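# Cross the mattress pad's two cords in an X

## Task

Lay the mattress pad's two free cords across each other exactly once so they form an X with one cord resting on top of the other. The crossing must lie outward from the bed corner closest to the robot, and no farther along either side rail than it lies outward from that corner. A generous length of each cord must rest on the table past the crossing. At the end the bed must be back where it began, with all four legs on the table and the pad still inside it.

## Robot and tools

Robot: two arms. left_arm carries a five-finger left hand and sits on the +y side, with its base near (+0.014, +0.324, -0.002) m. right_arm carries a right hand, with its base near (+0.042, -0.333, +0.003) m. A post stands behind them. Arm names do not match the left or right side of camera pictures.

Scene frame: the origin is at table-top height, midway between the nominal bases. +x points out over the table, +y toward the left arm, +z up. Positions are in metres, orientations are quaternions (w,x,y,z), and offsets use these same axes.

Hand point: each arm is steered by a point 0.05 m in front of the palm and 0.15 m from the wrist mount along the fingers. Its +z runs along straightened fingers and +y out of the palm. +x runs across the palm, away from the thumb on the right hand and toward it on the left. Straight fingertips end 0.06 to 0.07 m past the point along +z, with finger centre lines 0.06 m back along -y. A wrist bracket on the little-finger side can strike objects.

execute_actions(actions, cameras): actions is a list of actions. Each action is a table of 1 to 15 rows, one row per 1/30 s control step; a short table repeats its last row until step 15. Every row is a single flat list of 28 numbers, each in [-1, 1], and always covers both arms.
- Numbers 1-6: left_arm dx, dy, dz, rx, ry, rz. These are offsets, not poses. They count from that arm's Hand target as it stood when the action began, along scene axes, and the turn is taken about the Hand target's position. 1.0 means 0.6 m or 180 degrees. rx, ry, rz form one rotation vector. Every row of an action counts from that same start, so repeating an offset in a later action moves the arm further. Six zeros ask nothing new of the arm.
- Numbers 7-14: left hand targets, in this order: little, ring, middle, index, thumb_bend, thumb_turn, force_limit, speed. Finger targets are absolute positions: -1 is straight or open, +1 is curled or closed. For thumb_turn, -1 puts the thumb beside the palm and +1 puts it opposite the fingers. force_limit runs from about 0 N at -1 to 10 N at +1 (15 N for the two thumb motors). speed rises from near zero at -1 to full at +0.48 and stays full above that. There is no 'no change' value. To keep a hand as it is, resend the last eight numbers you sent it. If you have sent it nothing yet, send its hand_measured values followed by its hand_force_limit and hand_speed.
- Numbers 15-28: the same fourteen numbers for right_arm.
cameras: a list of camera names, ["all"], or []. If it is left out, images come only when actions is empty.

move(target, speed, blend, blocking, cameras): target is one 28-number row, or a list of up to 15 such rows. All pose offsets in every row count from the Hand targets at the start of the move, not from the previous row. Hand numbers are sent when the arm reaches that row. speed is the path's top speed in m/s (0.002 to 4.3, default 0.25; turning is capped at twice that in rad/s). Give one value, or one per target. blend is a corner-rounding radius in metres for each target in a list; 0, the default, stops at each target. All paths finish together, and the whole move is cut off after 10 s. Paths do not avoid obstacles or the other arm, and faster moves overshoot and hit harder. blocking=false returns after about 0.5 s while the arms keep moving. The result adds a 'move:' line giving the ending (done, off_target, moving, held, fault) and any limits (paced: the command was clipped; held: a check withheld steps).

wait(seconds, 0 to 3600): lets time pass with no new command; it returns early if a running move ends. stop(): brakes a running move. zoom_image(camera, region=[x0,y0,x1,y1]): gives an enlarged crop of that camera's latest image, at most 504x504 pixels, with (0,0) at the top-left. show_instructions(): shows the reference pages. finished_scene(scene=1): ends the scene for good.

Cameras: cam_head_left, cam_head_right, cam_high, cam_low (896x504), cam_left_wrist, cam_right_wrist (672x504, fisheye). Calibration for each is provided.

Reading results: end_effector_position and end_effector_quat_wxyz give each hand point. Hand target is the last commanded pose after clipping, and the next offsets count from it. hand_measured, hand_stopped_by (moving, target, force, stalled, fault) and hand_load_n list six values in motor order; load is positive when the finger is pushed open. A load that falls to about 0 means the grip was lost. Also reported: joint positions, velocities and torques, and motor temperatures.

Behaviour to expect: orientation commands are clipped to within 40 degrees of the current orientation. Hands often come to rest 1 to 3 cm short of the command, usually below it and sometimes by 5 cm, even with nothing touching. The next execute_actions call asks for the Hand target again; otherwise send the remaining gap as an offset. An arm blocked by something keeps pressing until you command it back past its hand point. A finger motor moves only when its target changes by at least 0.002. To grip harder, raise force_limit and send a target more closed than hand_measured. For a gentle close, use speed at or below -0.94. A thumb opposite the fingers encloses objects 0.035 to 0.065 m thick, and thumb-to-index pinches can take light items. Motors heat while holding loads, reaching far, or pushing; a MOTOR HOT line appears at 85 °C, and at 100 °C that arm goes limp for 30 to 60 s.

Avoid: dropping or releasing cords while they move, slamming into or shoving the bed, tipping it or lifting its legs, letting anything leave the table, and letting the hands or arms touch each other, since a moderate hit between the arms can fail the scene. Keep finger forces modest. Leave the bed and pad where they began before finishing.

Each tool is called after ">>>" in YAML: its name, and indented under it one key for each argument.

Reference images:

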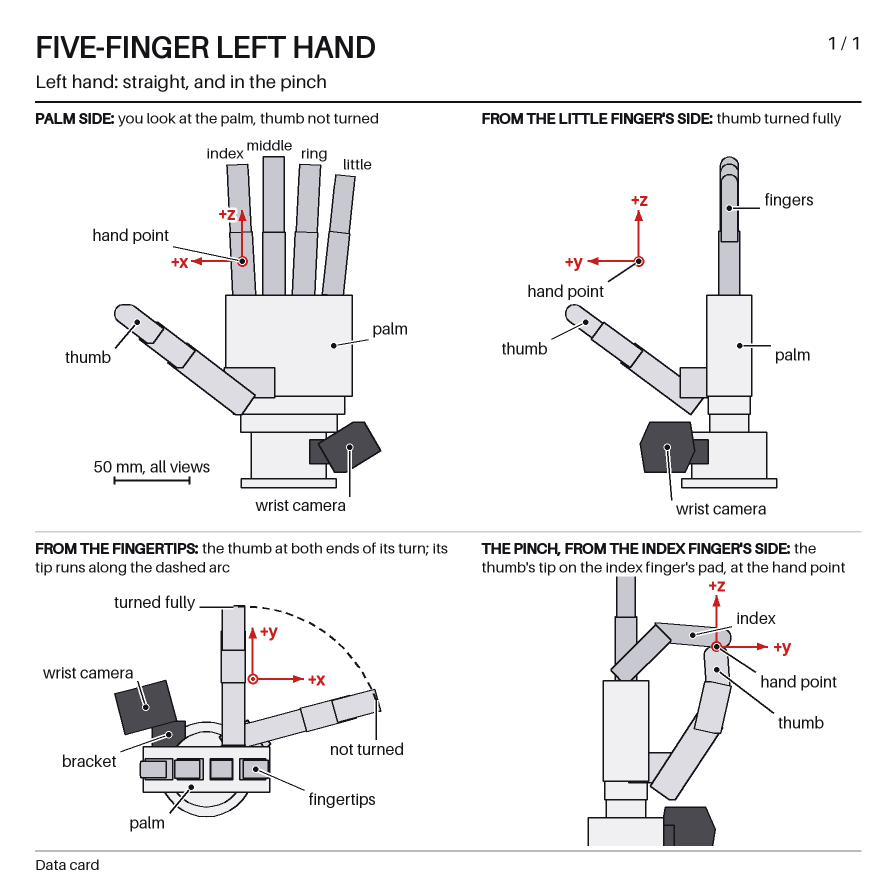

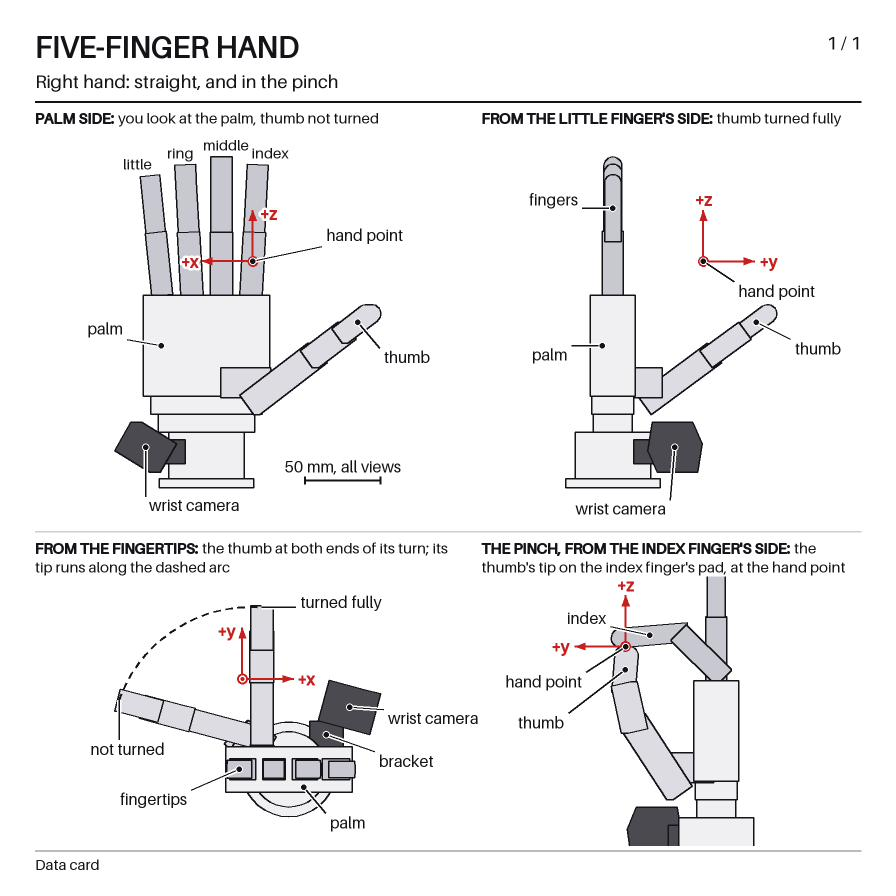

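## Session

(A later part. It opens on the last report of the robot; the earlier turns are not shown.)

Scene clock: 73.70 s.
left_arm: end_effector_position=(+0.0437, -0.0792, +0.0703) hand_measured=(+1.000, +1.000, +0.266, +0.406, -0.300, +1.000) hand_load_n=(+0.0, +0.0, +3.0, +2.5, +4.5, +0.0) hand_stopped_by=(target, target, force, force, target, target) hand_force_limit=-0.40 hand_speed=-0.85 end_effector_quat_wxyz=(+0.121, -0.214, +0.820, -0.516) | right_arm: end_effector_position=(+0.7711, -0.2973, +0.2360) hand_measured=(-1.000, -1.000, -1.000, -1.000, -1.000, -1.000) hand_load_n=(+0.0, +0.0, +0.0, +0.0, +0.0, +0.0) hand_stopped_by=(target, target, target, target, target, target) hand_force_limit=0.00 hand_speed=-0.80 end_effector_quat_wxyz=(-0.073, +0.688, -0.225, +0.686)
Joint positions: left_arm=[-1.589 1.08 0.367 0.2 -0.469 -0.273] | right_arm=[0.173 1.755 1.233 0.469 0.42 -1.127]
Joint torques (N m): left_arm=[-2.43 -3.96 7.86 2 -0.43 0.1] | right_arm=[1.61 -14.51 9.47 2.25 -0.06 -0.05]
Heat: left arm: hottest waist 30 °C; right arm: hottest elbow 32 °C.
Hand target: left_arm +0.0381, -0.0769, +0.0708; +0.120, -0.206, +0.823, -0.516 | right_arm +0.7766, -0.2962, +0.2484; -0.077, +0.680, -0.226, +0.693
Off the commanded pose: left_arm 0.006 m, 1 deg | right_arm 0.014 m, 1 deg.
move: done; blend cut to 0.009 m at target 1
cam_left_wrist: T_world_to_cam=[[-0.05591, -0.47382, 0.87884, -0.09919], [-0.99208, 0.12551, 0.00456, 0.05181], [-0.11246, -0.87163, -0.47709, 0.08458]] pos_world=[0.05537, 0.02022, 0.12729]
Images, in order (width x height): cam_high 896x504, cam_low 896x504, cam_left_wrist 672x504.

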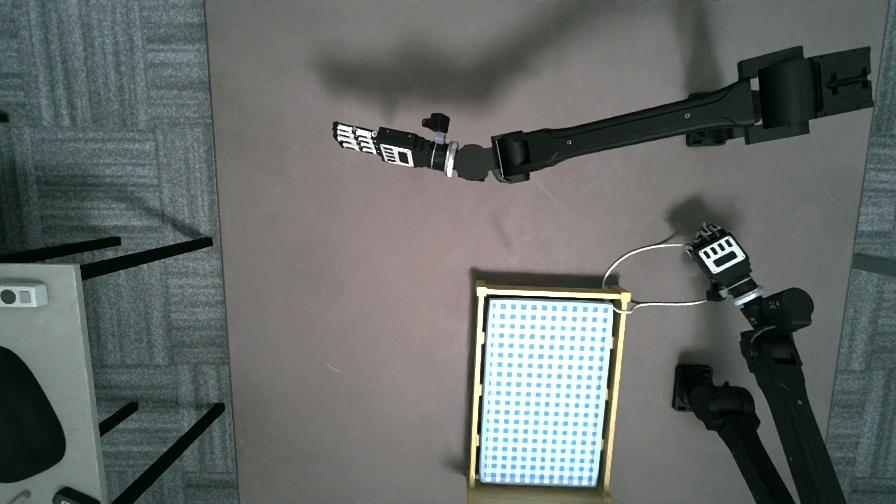

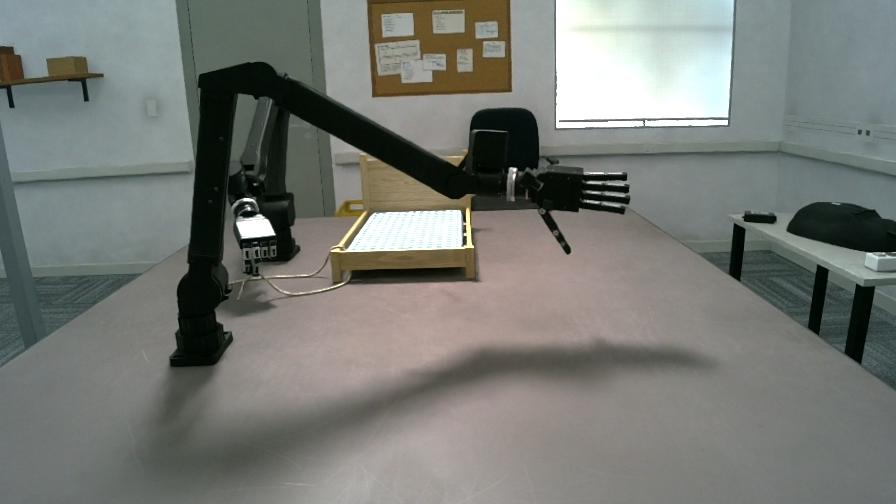

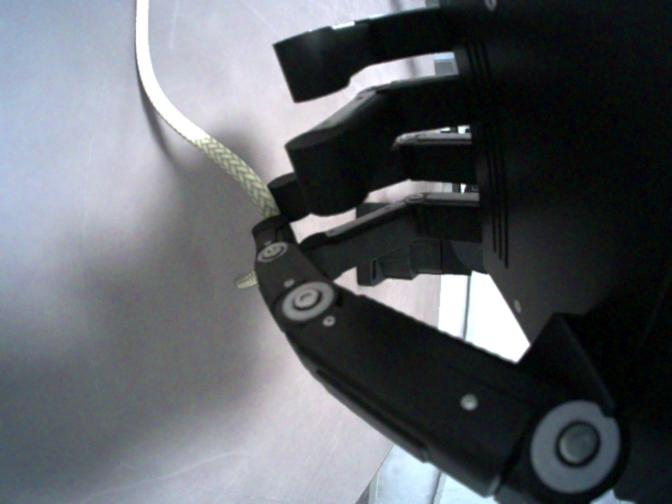

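>>> move:
  target:
    - [-0.039,0.015,-0.018,0,0,0,1,1,0.45,0.45,-0.3,1,-0.4,-0.85,0,0,0,0,0,0,-1,-1,-1,-1,-1,-1,0,-0.8]
    - [-0.017,0.015,-0.09,0,0,0,1,1,0.45,0.45,-0.3,1,-0.4,-0.85,0,0,0,0,0,0,-1,-1,-1,-1,-1,-1,0,-0.8]
  speed: 0.05
  blend: 0.005
  cameras: ["cam_left_wrist","cam_low","cam_high"]

>>> zoom_image:
  camera: "cam_low"
  region: [160, 200, 360, 340]

>>> zoom_image:
  camera: "cam_high"
  region: [560, 130, 780, 350]

Scene clock: 77.27 s.
left_arm: end_effector_position=(+0.0214, -0.0677, +0.0182) hand_measured=(+1.000, +1.000, +0.266, +0.406, -0.300, +1.000) hand_load_n=(+0.0, +0.0, +3.0, +2.5, +4.5, +0.0) hand_stopped_by=(target, target, force, force, target, target) hand_force_limit=-0.40 hand_speed=-0.85 end_effector_quat_wxyz=(+0.115, -0.204, +0.825, -0.515) | right_arm: end_effector_position=(+0.7711, -0.2973, +0.2360) hand_measured=(-1.000, -1.000, -1.000, -1.000, -1.000, -1.000) hand_load_n=(+0.0, +0.0, +0.0, -0.5, +0.0, +0.0) hand_stopped_by=(target, target, target, target, target, target) hand_force_limit=0.00 hand_speed=-0.80 end_effector_quat_wxyz=(-0.073, +0.688, -0.225, +0.686)
Joint positions: left_arm=[-1.666 1.247 0.281 0.432 -0.514 -0.305] | right_arm=[0.173 1.755 1.233 0.469 0.42 -1.127]
Joint torques (N m): left_arm=[0.67 -3.08 6.2 3.3 -0.17 0.16] | right_arm=[1.55 -14.51 9.48 2.24 -0.07 -0.04]
Heat: left arm: hottest waist 30 °C; right arm: hottest elbow 32 °C.
Hand target: left_arm +0.0278, -0.0680, +0.0170; +0.120, -0.206, +0.822, -0.516 | right_arm +0.7766, -0.2962, +0.2484; -0.077, +0.680, -0.226, +0.693
Off the commanded pose: left_arm 0.007 m, 1 deg | right_arm 0.014 m, 1 deg.
move: done
cam_left_wrist: T_world_to_cam=[[-0.06685, -0.47815, 0.87573, -0.04917], [-0.98873, 0.14957, 0.00619, 0.02997], [-0.13394, -0.86545, -0.48276, 0.06818]] pos_world=[0.03548, 0.03102, 0.07579]
Images, in order (width x height): cam_high 896x504, cam_low 896x504, cam_left_wrist 672x504.

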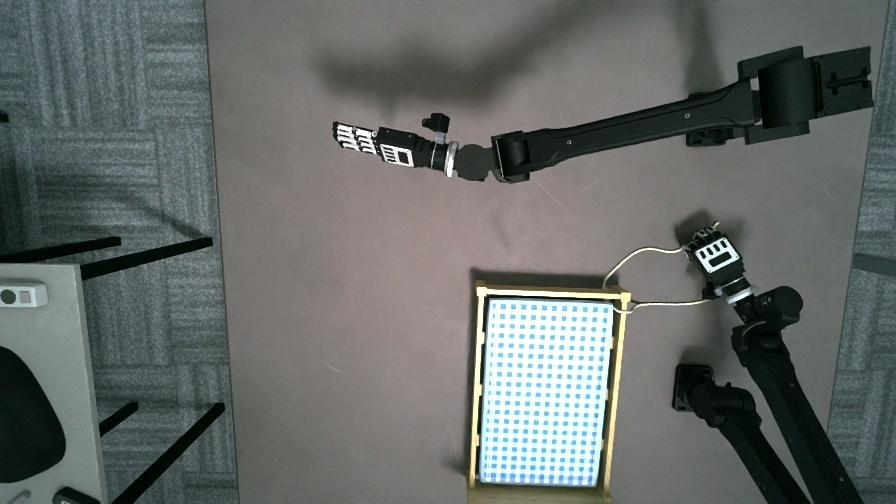

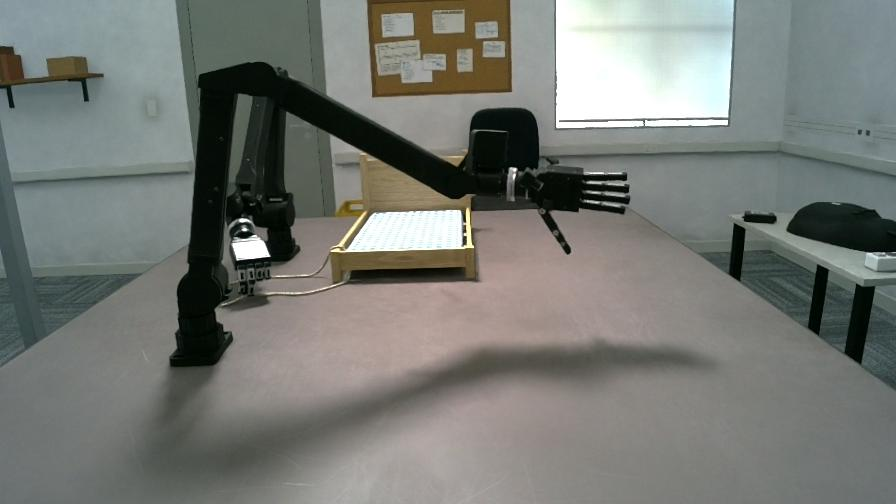

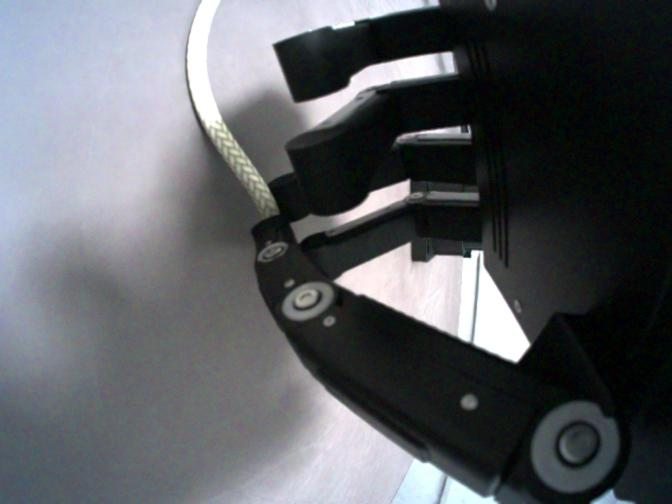

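Scaled by 2.520 from the camera's image (finer frame: 1280x720).

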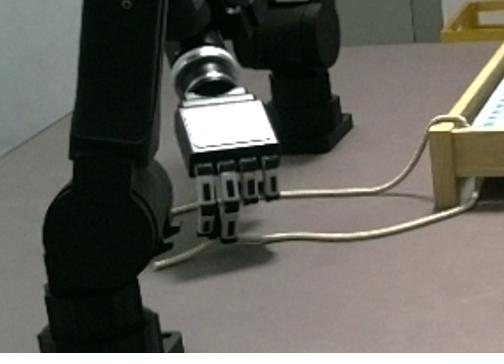

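Scaled by 2.291 from the camera's image (finer frame: 1280x720).

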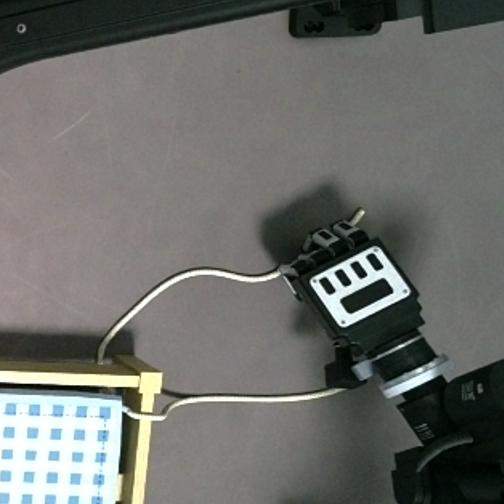

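>>> move:
  target:
    - [0,0,-0.015,0,0,0,1,1,0.45,0.45,-0.3,1,-0.4,-0.85,0,0,0,0,0,0,-1,-1,-1,-1,-1,-1,0,-0.8]
    - [0,0,-0.015,0,0,0,1,1,0,0,-0.35,1,-0.4,-0.7,0,0,0,0,0,0,-1,-1,-1,-1,-1,-1,0,-0.8]
    - [0,0,0.1,0,0,0,1,1,0,0,-0.35,1,-0.4,-0.7,0,0,0,0,0,0,-1,-1,-1,-1,-1,-1,0,-0.8]
  speed: 0.05
  cameras: ["cam_left_wrist","cam_low","cam_high"]

>>> zoom_image:
  camera: "cam_high"
  region: [560, 130, 780, 350]

Scene clock: 81.37 s.
left_arm: end_effector_position=(+0.0235, -0.0491, +0.0533) hand_measured=(+1.000, +1.000, +0.000, +0.000, -0.350, +1.000) hand_load_n=(+0.0, +0.0, +0.0, +0.0, +0.0, +0.0) hand_stopped_by=(target, target, target, target, target, target) hand_force_limit=-0.40 hand_speed=-0.70 end_effector_quat_wxyz=(+0.121, -0.200, +0.834, -0.500) | right_arm: end_effector_position=(+0.7711, -0.2973, +0.2360) hand_measured=(-1.000, -1.000, -1.000, -1.000, -1.000, -1.000) hand_load_n=(+0.0, +0.0, +0.0, +0.0, +0.0, -0.5) hand_stopped_by=(target, target, target, target, target, target) hand_force_limit=0.00 hand_speed=-0.80 end_effector_quat_wxyz=(-0.073, +0.688, -0.225, +0.686)
Joint positions: left_arm=[-1.666 1.02 0.31 0.139 -0.514 -0.305] | right_arm=[0.173 1.755 1.233 0.469 0.42 -1.127]
Joint torques (N m): left_arm=[0.62 -2.96 11.89 1.95 -0.21 0.16] | right_arm=[1.61 -14.45 9.43 2.24 -0.06 -0.04]
Heat: left arm: hottest waist 30 °C; right arm: hottest elbow 32 °C.
Hand target: left_arm +0.0278, -0.0681, +0.0770; +0.120, -0.206, +0.822, -0.517 | right_arm +0.7766, -0.2962, +0.2484; -0.077, +0.680, -0.226, +0.693
Off the commanded pose: left_arm 0.031 m, 2 deg | right_arm 0.014 m, 1 deg.
move: off_target (left_arm)
cam_left_wrist: T_world_to_cam=[[-0.0707, -0.51034, 0.85706, -0.07139], [-0.98871, 0.14964, 0.00754, 0.02899], [-0.1321, -0.84685, -0.51516, 0.10411]] pos_world=[0.03737, 0.0474, 0.1146]
Images, in order (width x height): cam_high 896x504, cam_low 896x504, cam_left_wrist 672x504.

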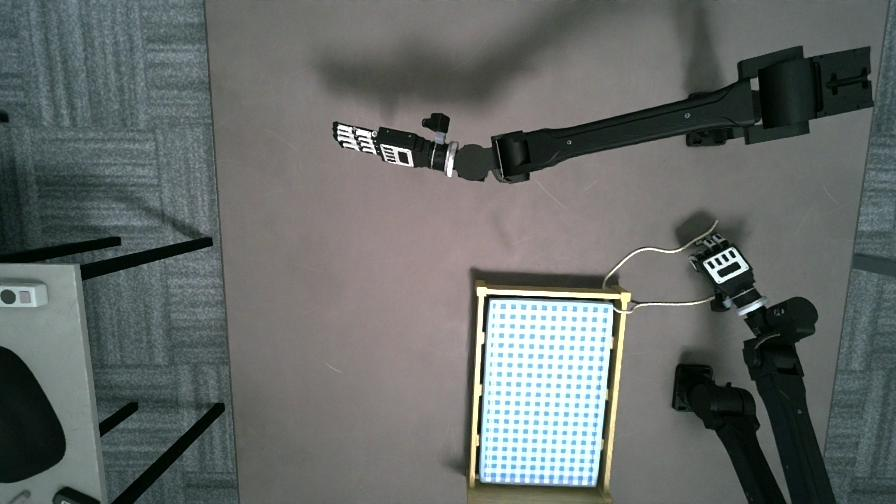

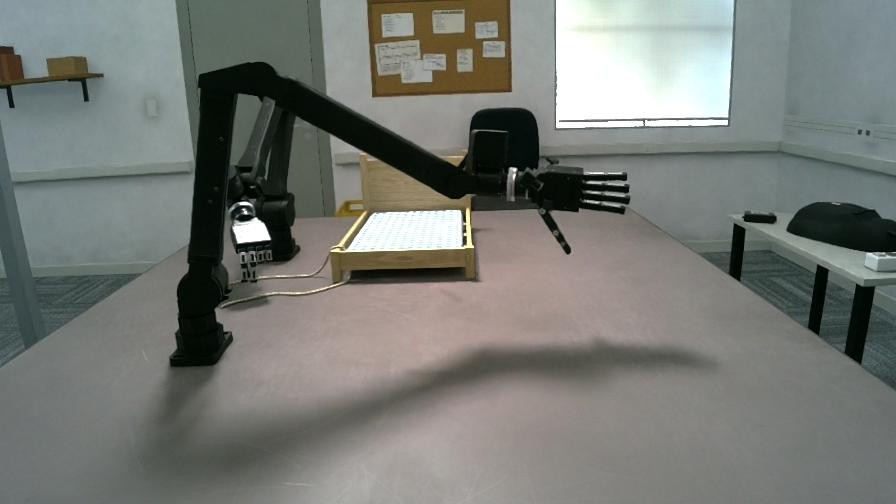

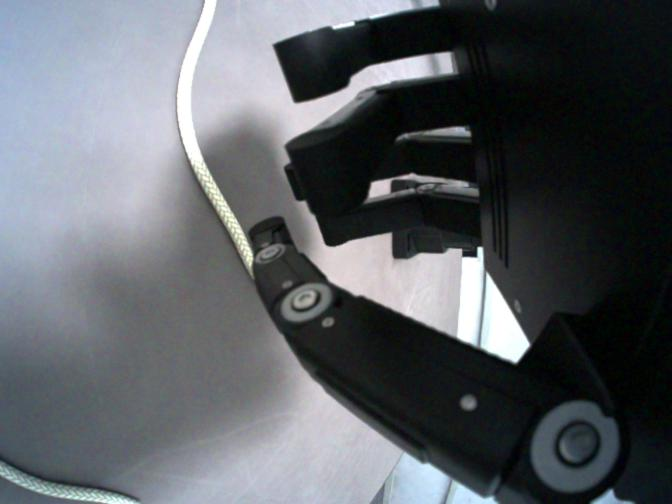

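Scaled by 2.291 from the camera's image (finer frame: 1280x720).

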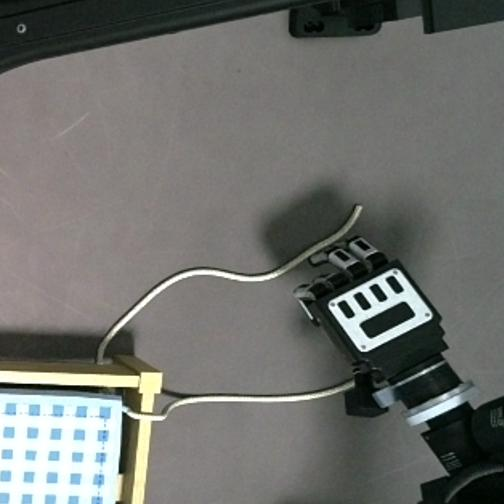

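>>> move:
  target:
    - [0.03,0.05,0.28,0,0,0,1,1,0,0,-0.35,1,-0.4,-0.7,0,0,0,0,0,0,-1,-1,-1,-1,-1,-1,0,-0.8]
    - [0.69,0.5,0.45,0,0,0.25,1,1,0,0,-0.35,1,-0.4,-0.7,0,0,0,0,0,0,-1,-1,-1,-1,-1,-1,0,-0.8]
  speed: 0.25
  blend: 0.05
  cameras: ["cam_high","cam_head_left","cam_low"]

>>> zoom_image:
  camera: "cam_high"
  region: [560, 130, 780, 350]

Scene clock: 86.07 s.
left_arm: end_effector_position=(+0.4261, +0.2277, +0.3114) hand_measured=(+1.000, +1.000, +0.000, +0.000, -0.350, +1.000) hand_load_n=(+0.5, +0.0, +0.0, +0.0, +0.0, +0.0) hand_stopped_by=(target, target, target, target, target, target) hand_force_limit=-0.40 hand_speed=-0.70 end_effector_quat_wxyz=(+0.279, -0.520, +0.693, -0.414) | right_arm: end_effector_position=(+0.7711, -0.2973, +0.2360) hand_measured=(-1.000, -1.000, -1.000, -1.000, -1.000, -1.000) hand_load_n=(+0.0, +0.0, +0.0, +0.0, +0.0, +0.0) hand_stopped_by=(target, target, target, target, target, target) hand_force_limit=0.00 hand_speed=-0.80 end_effector_quat_wxyz=(-0.073, +0.688, -0.225, +0.686)
Joint positions: left_arm=[-0.04 0.925 0.991 -0.607 0.233 0.088] | right_arm=[0.173 1.755 1.233 0.469 0.42 -1.127]
Joint torques (N m): left_arm=[0.09 -3.02 14.84 3.4 -0.05 0.16] | right_arm=[1.61 -14.39 9.48 2.25 -0.06 -0.04]
Heat: left arm: hottest waist 30 °C; right arm: hottest elbow 32 °C.
Hand target: left_arm +0.4418, +0.2318, +0.3471; +0.308, -0.505, +0.681, -0.431 | right_arm +0.7766, -0.2962, +0.2484; -0.077, +0.680, -0.226, +0.693
Off the commanded pose: left_arm 0.039 m, 4 deg | right_arm 0.014 m, 1 deg.
move: off_target (left_arm)
Images, in order (width x height): cam_head_left 896x504, cam_high 896x504, cam_low 896x504.

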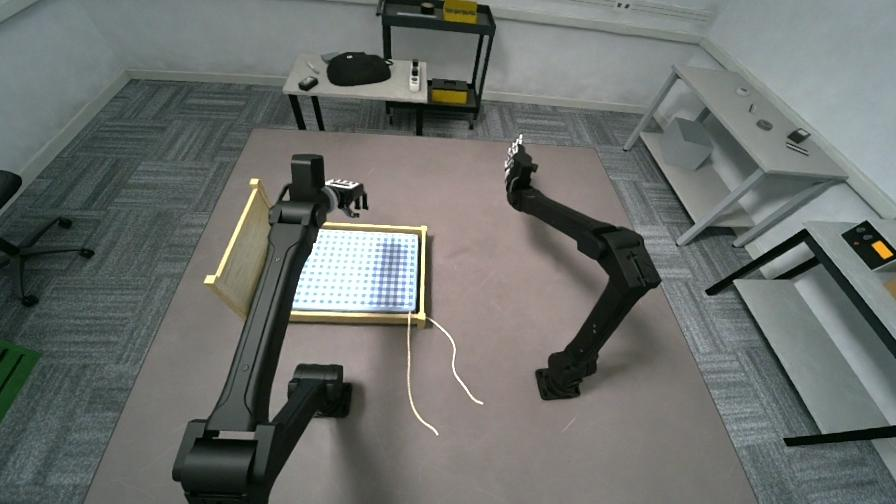

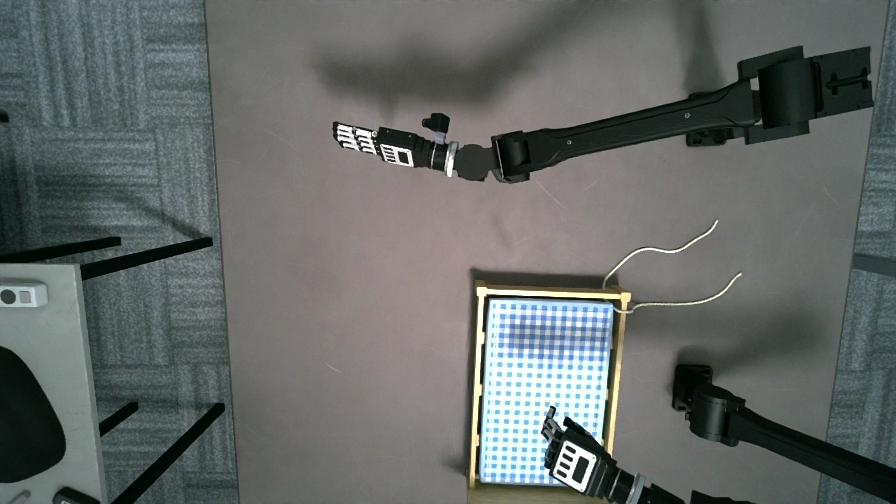

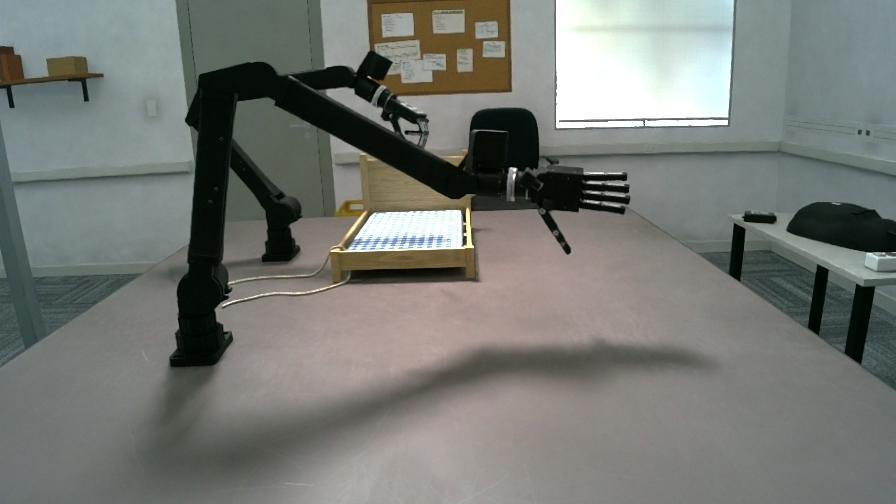

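Scaled by 2.291 from the camera's image (finer frame: 1280x720).

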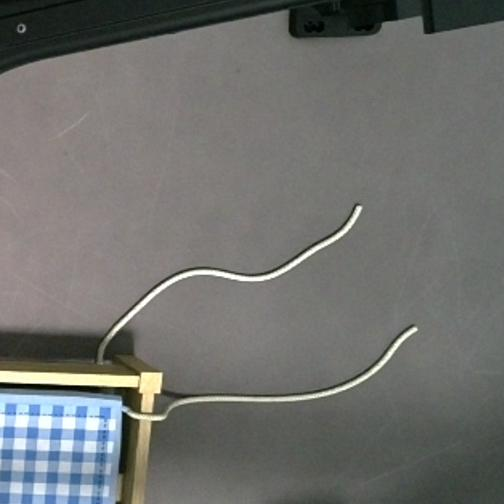

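>>> move:
  target: [0,0,0,0,0,0,1,1,0,0,-0.35,1,-0.4,-0.7,-0.628,0.327,0.086,0.3294,0.1845,0.1126,1,1,0,0,-0.3,1,-0.4,-0.3]
  speed: 0.25
  cameras: ["cam_high","cam_head_left","cam_low"]

Scene clock: 91.70 s.
left_arm: end_effector_position=(+0.4261, +0.2277, +0.3114) hand_measured=(+1.000, +1.000, +0.000, +0.000, -0.350, +1.000) hand_load_n=(+0.0, +0.0, +0.0, +0.0, +0.0, +0.0) hand_stopped_by=(target, target, target, target, target, target) hand_force_limit=-0.40 hand_speed=-0.70 end_effector_quat_wxyz=(+0.279, -0.520, +0.693, -0.414) | right_arm: end_effector_position=(+0.4031, -0.1020, +0.3006) hand_measured=(+1.000, +1.000, +0.000, +0.000, -0.300, +1.000) hand_load_n=(+0.0, +0.0, +0.0, +0.0, +0.0, +0.0) hand_stopped_by=(target, target, target, target, target, target) hand_force_limit=-0.40 hand_speed=-0.30 end_effector_quat_wxyz=(-0.447, +0.741, -0.427, +0.263)
Joint positions: left_arm=[-0.04 0.925 0.991 -0.607 0.233 0.088] | right_arm=[0.455 0.89 0.911 -0.502 -0.022 -0.021]
Joint torques (N m): left_arm=[-0.09 -3.08 14.87 3.36 -0.05 0.16] | right_arm=[2.14 -4.42 9.14 1.51 -0.14 0.1]
Heat: left arm: hottest elbow 31 °C; right arm: hottest elbow 32 °C.
Hand target: left_arm +0.4418, +0.2318, +0.3471; +0.308, -0.505, +0.681, -0.431 | right_arm +0.3998, -0.0999, +0.3000; -0.446, +0.742, -0.428, +0.258
Off the commanded pose: left_arm 0.039 m, 4 deg | right_arm 0.004 m, 1 deg.
move: done
Images, in order (width x height): cam_head_left 896x504, cam_high 896x504, cam_low 896x504.

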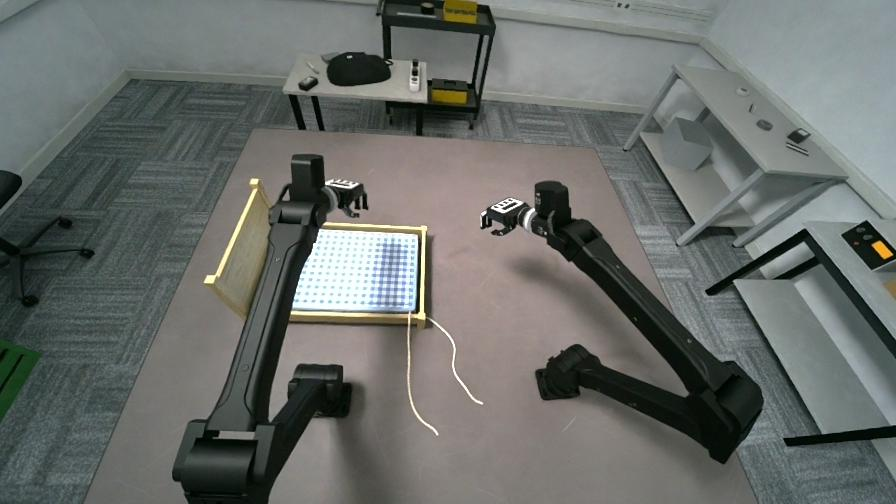

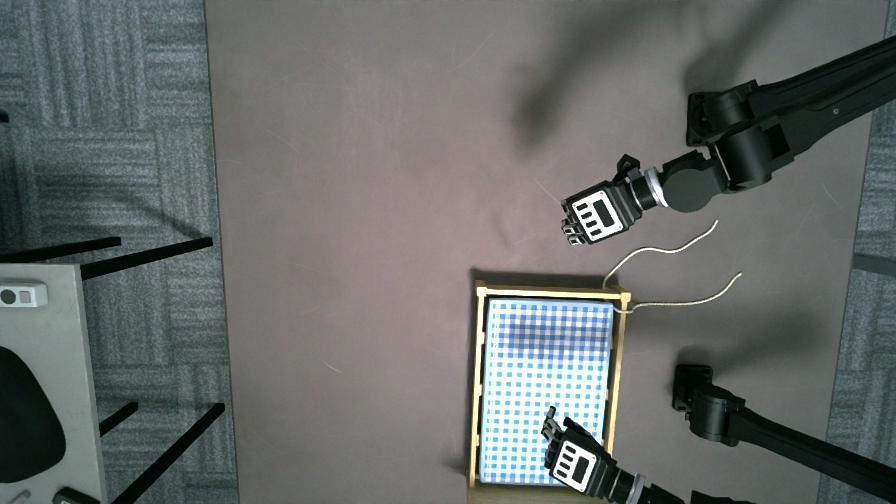

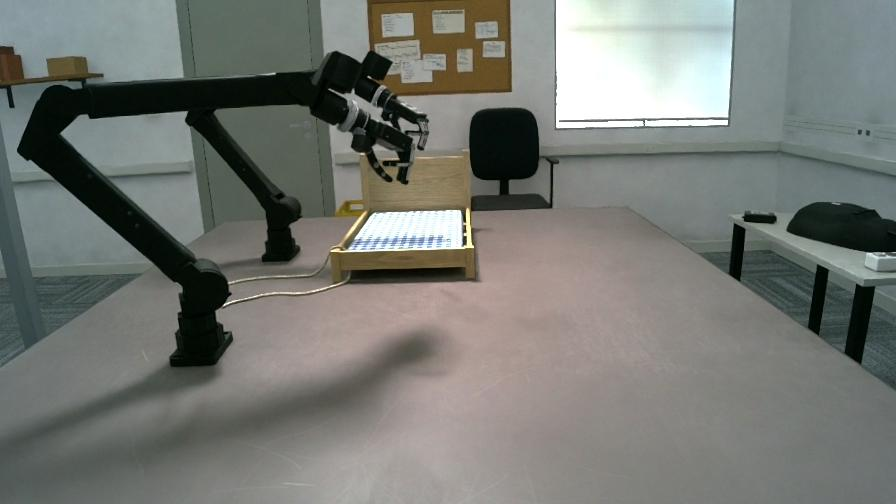

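>>> move:
  target:
    - [0,0,0,0,0,0,1,1,0,0,-0.35,1,-0.4,-0.7,-0.333,0.2,-0.067,0,0,0.278,1,1,0,0,-0.3,1,-0.4,-0.3]
    - [0,0,0,0,0,0,1,1,0,0,-0.35,1,-0.4,-0.7,-0.758,0.283,-0.283,0,0,0.5556,1,1,0,0,-0.3,1,-0.4,-0.3]
  speed: 0.25
  blend: 0.03
  cameras: ["all"]

>>> zoom_image:
  camera: "cam_high"
  region: [560, 130, 780, 350]

Scene clock: 96.97 s.
left_arm: end_effector_position=(+0.4261, +0.2277, +0.3114) hand_measured=(+1.000, +1.000, +0.000, +0.000, -0.350, +1.000) hand_load_n=(+0.0, +0.0, +0.0, +0.0, +0.0, +0.0) hand_stopped_by=(target, target, target, target, target, target) hand_force_limit=-0.40 hand_speed=-0.70 end_effector_quat_wxyz=(+0.279, -0.520, +0.693, -0.414) | right_arm: end_effector_position=(-0.0546, +0.0627, +0.1235) hand_measured=(+1.000, +1.000, +0.000, +0.000, -0.300, +1.000) hand_load_n=(+0.0, +0.0, +0.0, +0.0, +0.0, +0.0) hand_stopped_by=(target, target, target, target, target, target) hand_force_limit=-0.40 hand_speed=-0.30 end_effector_quat_wxyz=(-0.473, +0.813, +0.286, -0.181)
Joint positions: left_arm=[-0.04 0.925 0.991 -0.607 0.233 0.088] | right_arm=[1.473 1.124 0.606 -0.139 -0.649 -0.408]
Joint torques (N m): left_arm=[-0.09 -3.02 14.87 3.37 -0.05 0.16] | right_arm=[1.79 -5.66 8.51 2.39 -0.56 -0.09]
Heat: left arm: hottest elbow 32 °C; right arm: hottest elbow 31 °C.
Hand target: left_arm +0.4418, +0.2318, +0.3471; +0.308, -0.505, +0.681, -0.431 | right_arm -0.0552, +0.0699, +0.1304; -0.485, +0.805, +0.293, -0.176
Off the commanded pose: left_arm 0.039 m, 4 deg | right_arm 0.010 m, 2 deg.
move: done
cam_left_wrist: T_world_to_cam=[[0.35263, -0.38227, 0.85412, -0.33154], [-0.80069, -0.59565, 0.06399, 0.45561], [0.48429, -0.70645, -0.51612, 0.23034]] pos_world=[0.37017, 0.30738, 0.3729]
cam_right_wrist: T_world_to_cam=[[0.44861, -0.21759, -0.86684, 0.14993], [-0.30052, -0.95016, 0.08298, 0.03431], [-0.84169, 0.22328, -0.49164, 0.1139]] pos_world=[0.03892, 0.03979, 0.18311]

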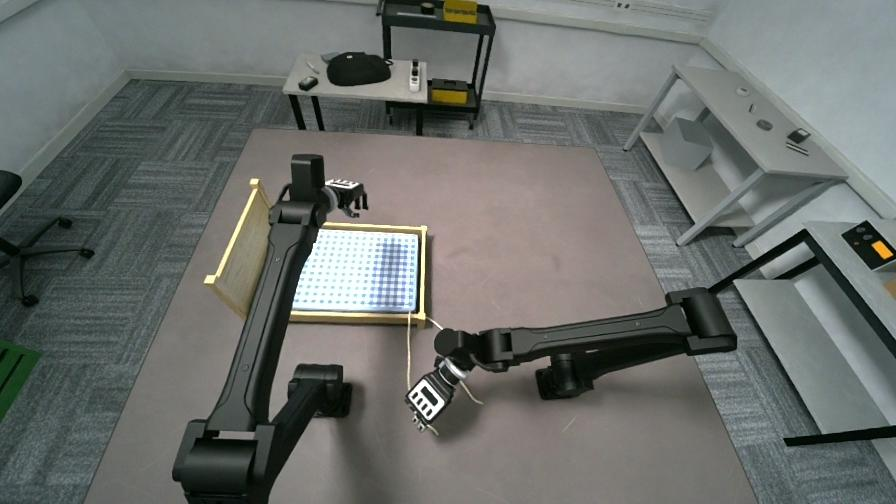

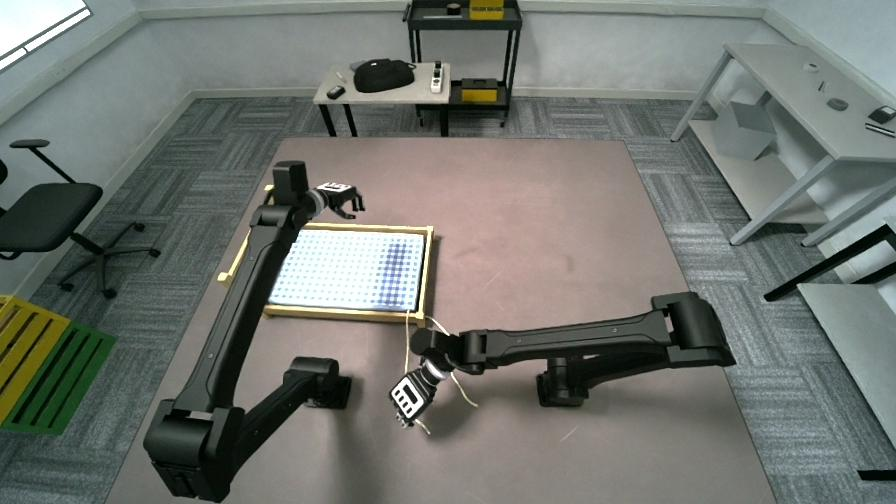

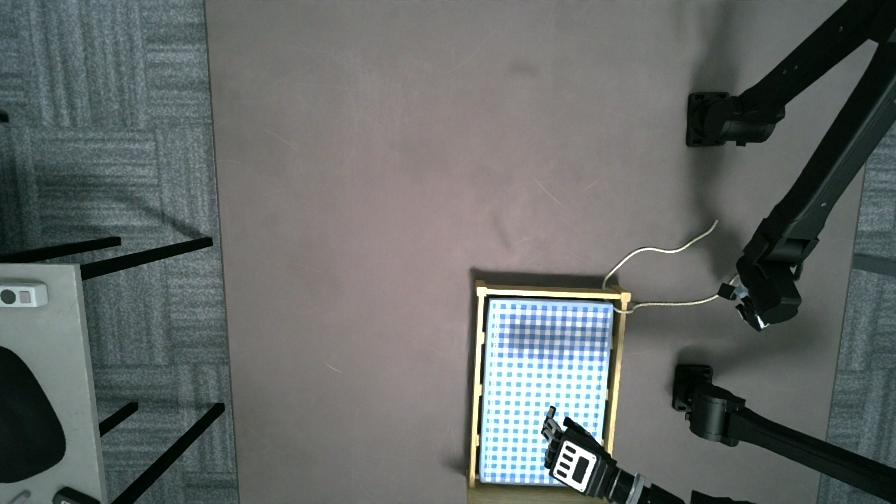

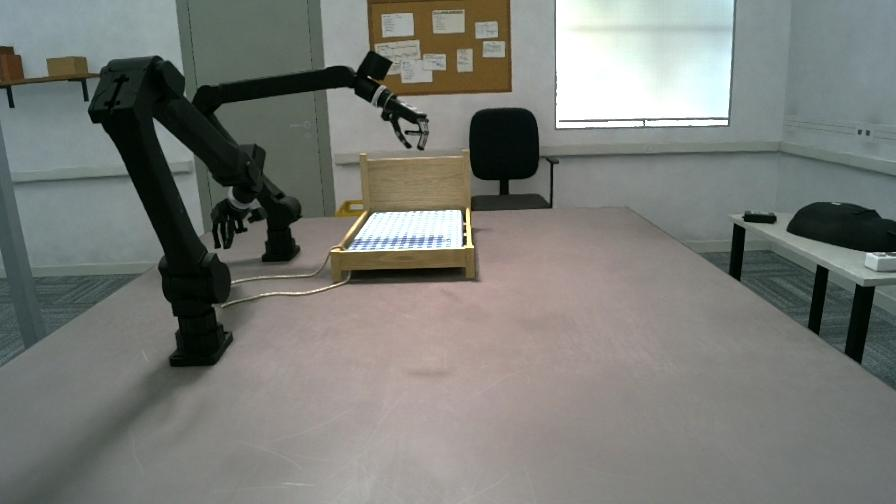

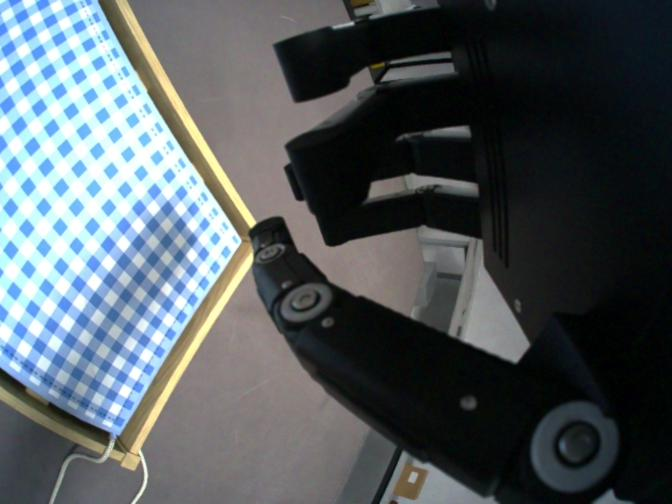

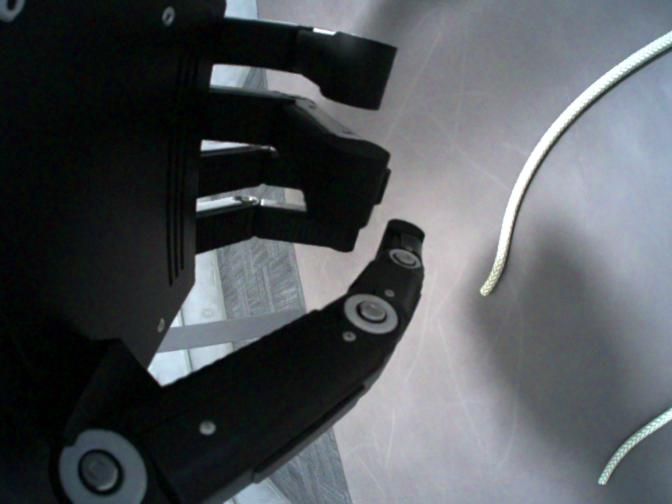

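Scaled by 2.291 from the camera's image (finer frame: 1280x720).

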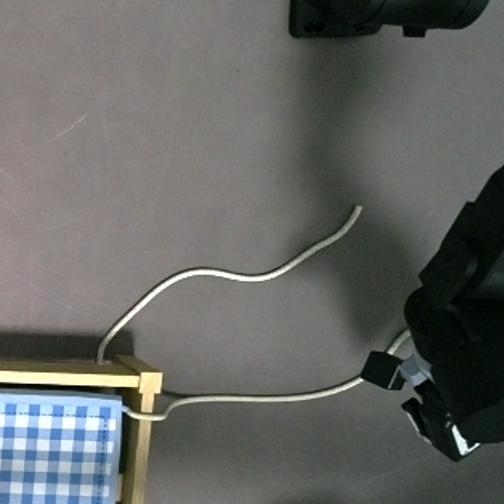

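>>> move:
  target: [0,0,0,0,0,0,1,1,0,0,-0.35,1,-0.4,-0.7,-0.0173,0.001,-0.154,0,0,0,1,1,0.05,0.05,-0.3,1,-0.4,-0.3]
  speed: 0.1
  cameras: ["cam_right_wrist","cam_low","cam_high"]

>>> zoom_image:
  camera: "cam_right_wrist"
  region: [300, 100, 550, 350]

Scene clock: 100.00 s.
left_arm: end_effector_position=(+0.4261, +0.2277, +0.3114) hand_measured=(+1.000, +1.000, +0.000, +0.000, -0.350, +1.000) hand_load_n=(+0.0, +0.5, +0.0, +0.0, +0.0, +0.0) hand_stopped_by=(target, target, target, target, target, target) hand_force_limit=-0.40 hand_speed=-0.70 end_effector_quat_wxyz=(+0.279, -0.520, +0.693, -0.414) | right_arm: end_effector_position=(-0.0623, +0.0672, +0.0359) hand_measured=(+1.000, +1.000, +0.050, +0.050, -0.300, +1.000) hand_load_n=(+0.0, +0.0, +0.0, +0.0, +0.0, +0.0) hand_stopped_by=(target, target, target, target, target, target) hand_force_limit=-0.40 hand_speed=-0.30 end_effector_quat_wxyz=(-0.479, +0.808, +0.292, -0.177)
Joint positions: left_arm=[-0.04 0.925 0.991 -0.607 0.233 0.088] | right_arm=[1.5 1.353 0.482 0.24 -0.628 -0.4]
Joint torques (N m): left_arm=[0.03 -3.19 14.86 3.41 -0.06 0.15] | right_arm=[2.14 -6.53 6.05 2.47 -0.28 0.06]
Heat: left arm: hottest elbow 33 °C; right arm: hottest elbow 31 °C.
Hand target: left_arm +0.4418, +0.2318, +0.3471; +0.308, -0.505, +0.681, -0.431 | right_arm -0.0655, +0.0704, +0.0379; -0.484, +0.805, +0.293, -0.176
Off the commanded pose: left_arm 0.039 m, 4 deg | right_arm 0.005 m, 1 deg.
move: done
cam_right_wrist: T_world_to_cam=[[0.45737, -0.19752, -0.86706, 0.0776], [-0.29449, -0.95365, 0.0619, 0.0449], [-0.8391, 0.22703, -0.49434, 0.06328]] pos_world=[0.03082, 0.04378, 0.09579]
Images, in order (width x height): cam_high 896x504, cam_low 896x504, cam_right_wrist 672x504.

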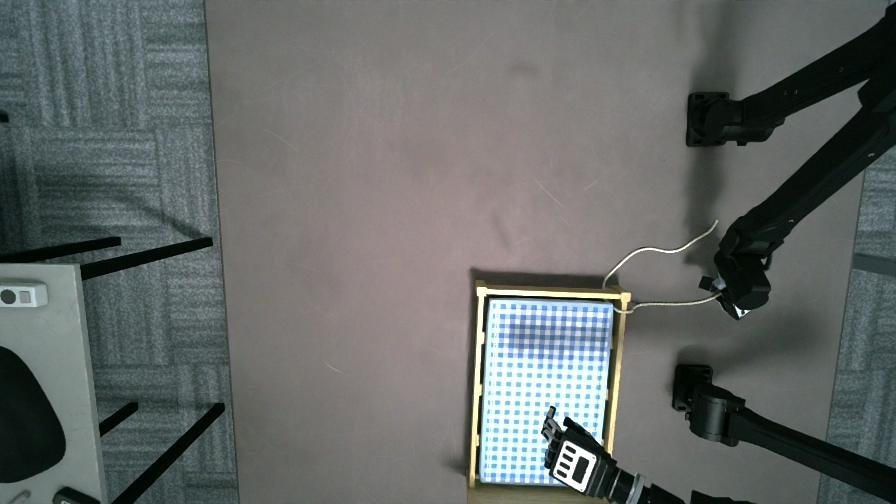

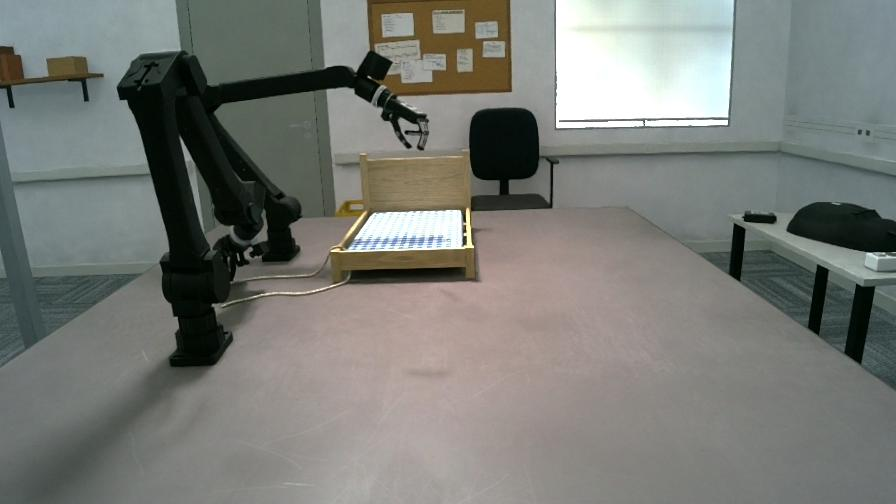

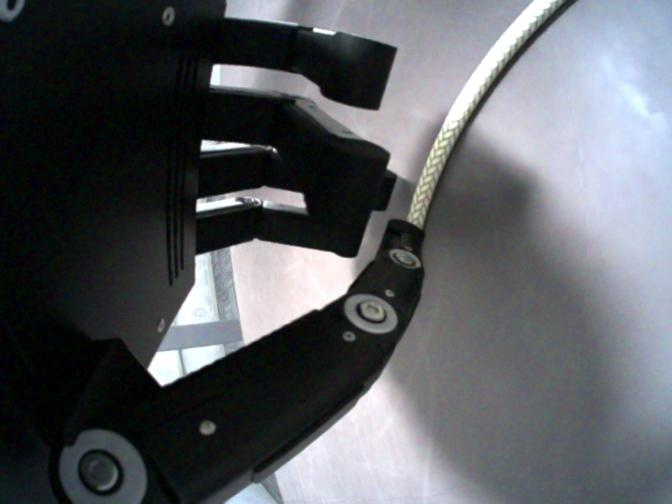

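Scaled by 2.016 from the camera's image (finer frame: 960x720).

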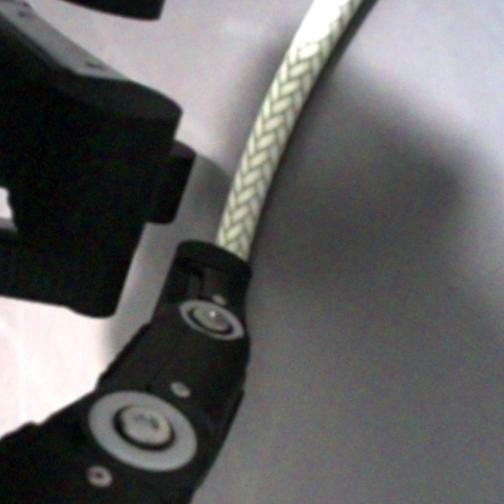

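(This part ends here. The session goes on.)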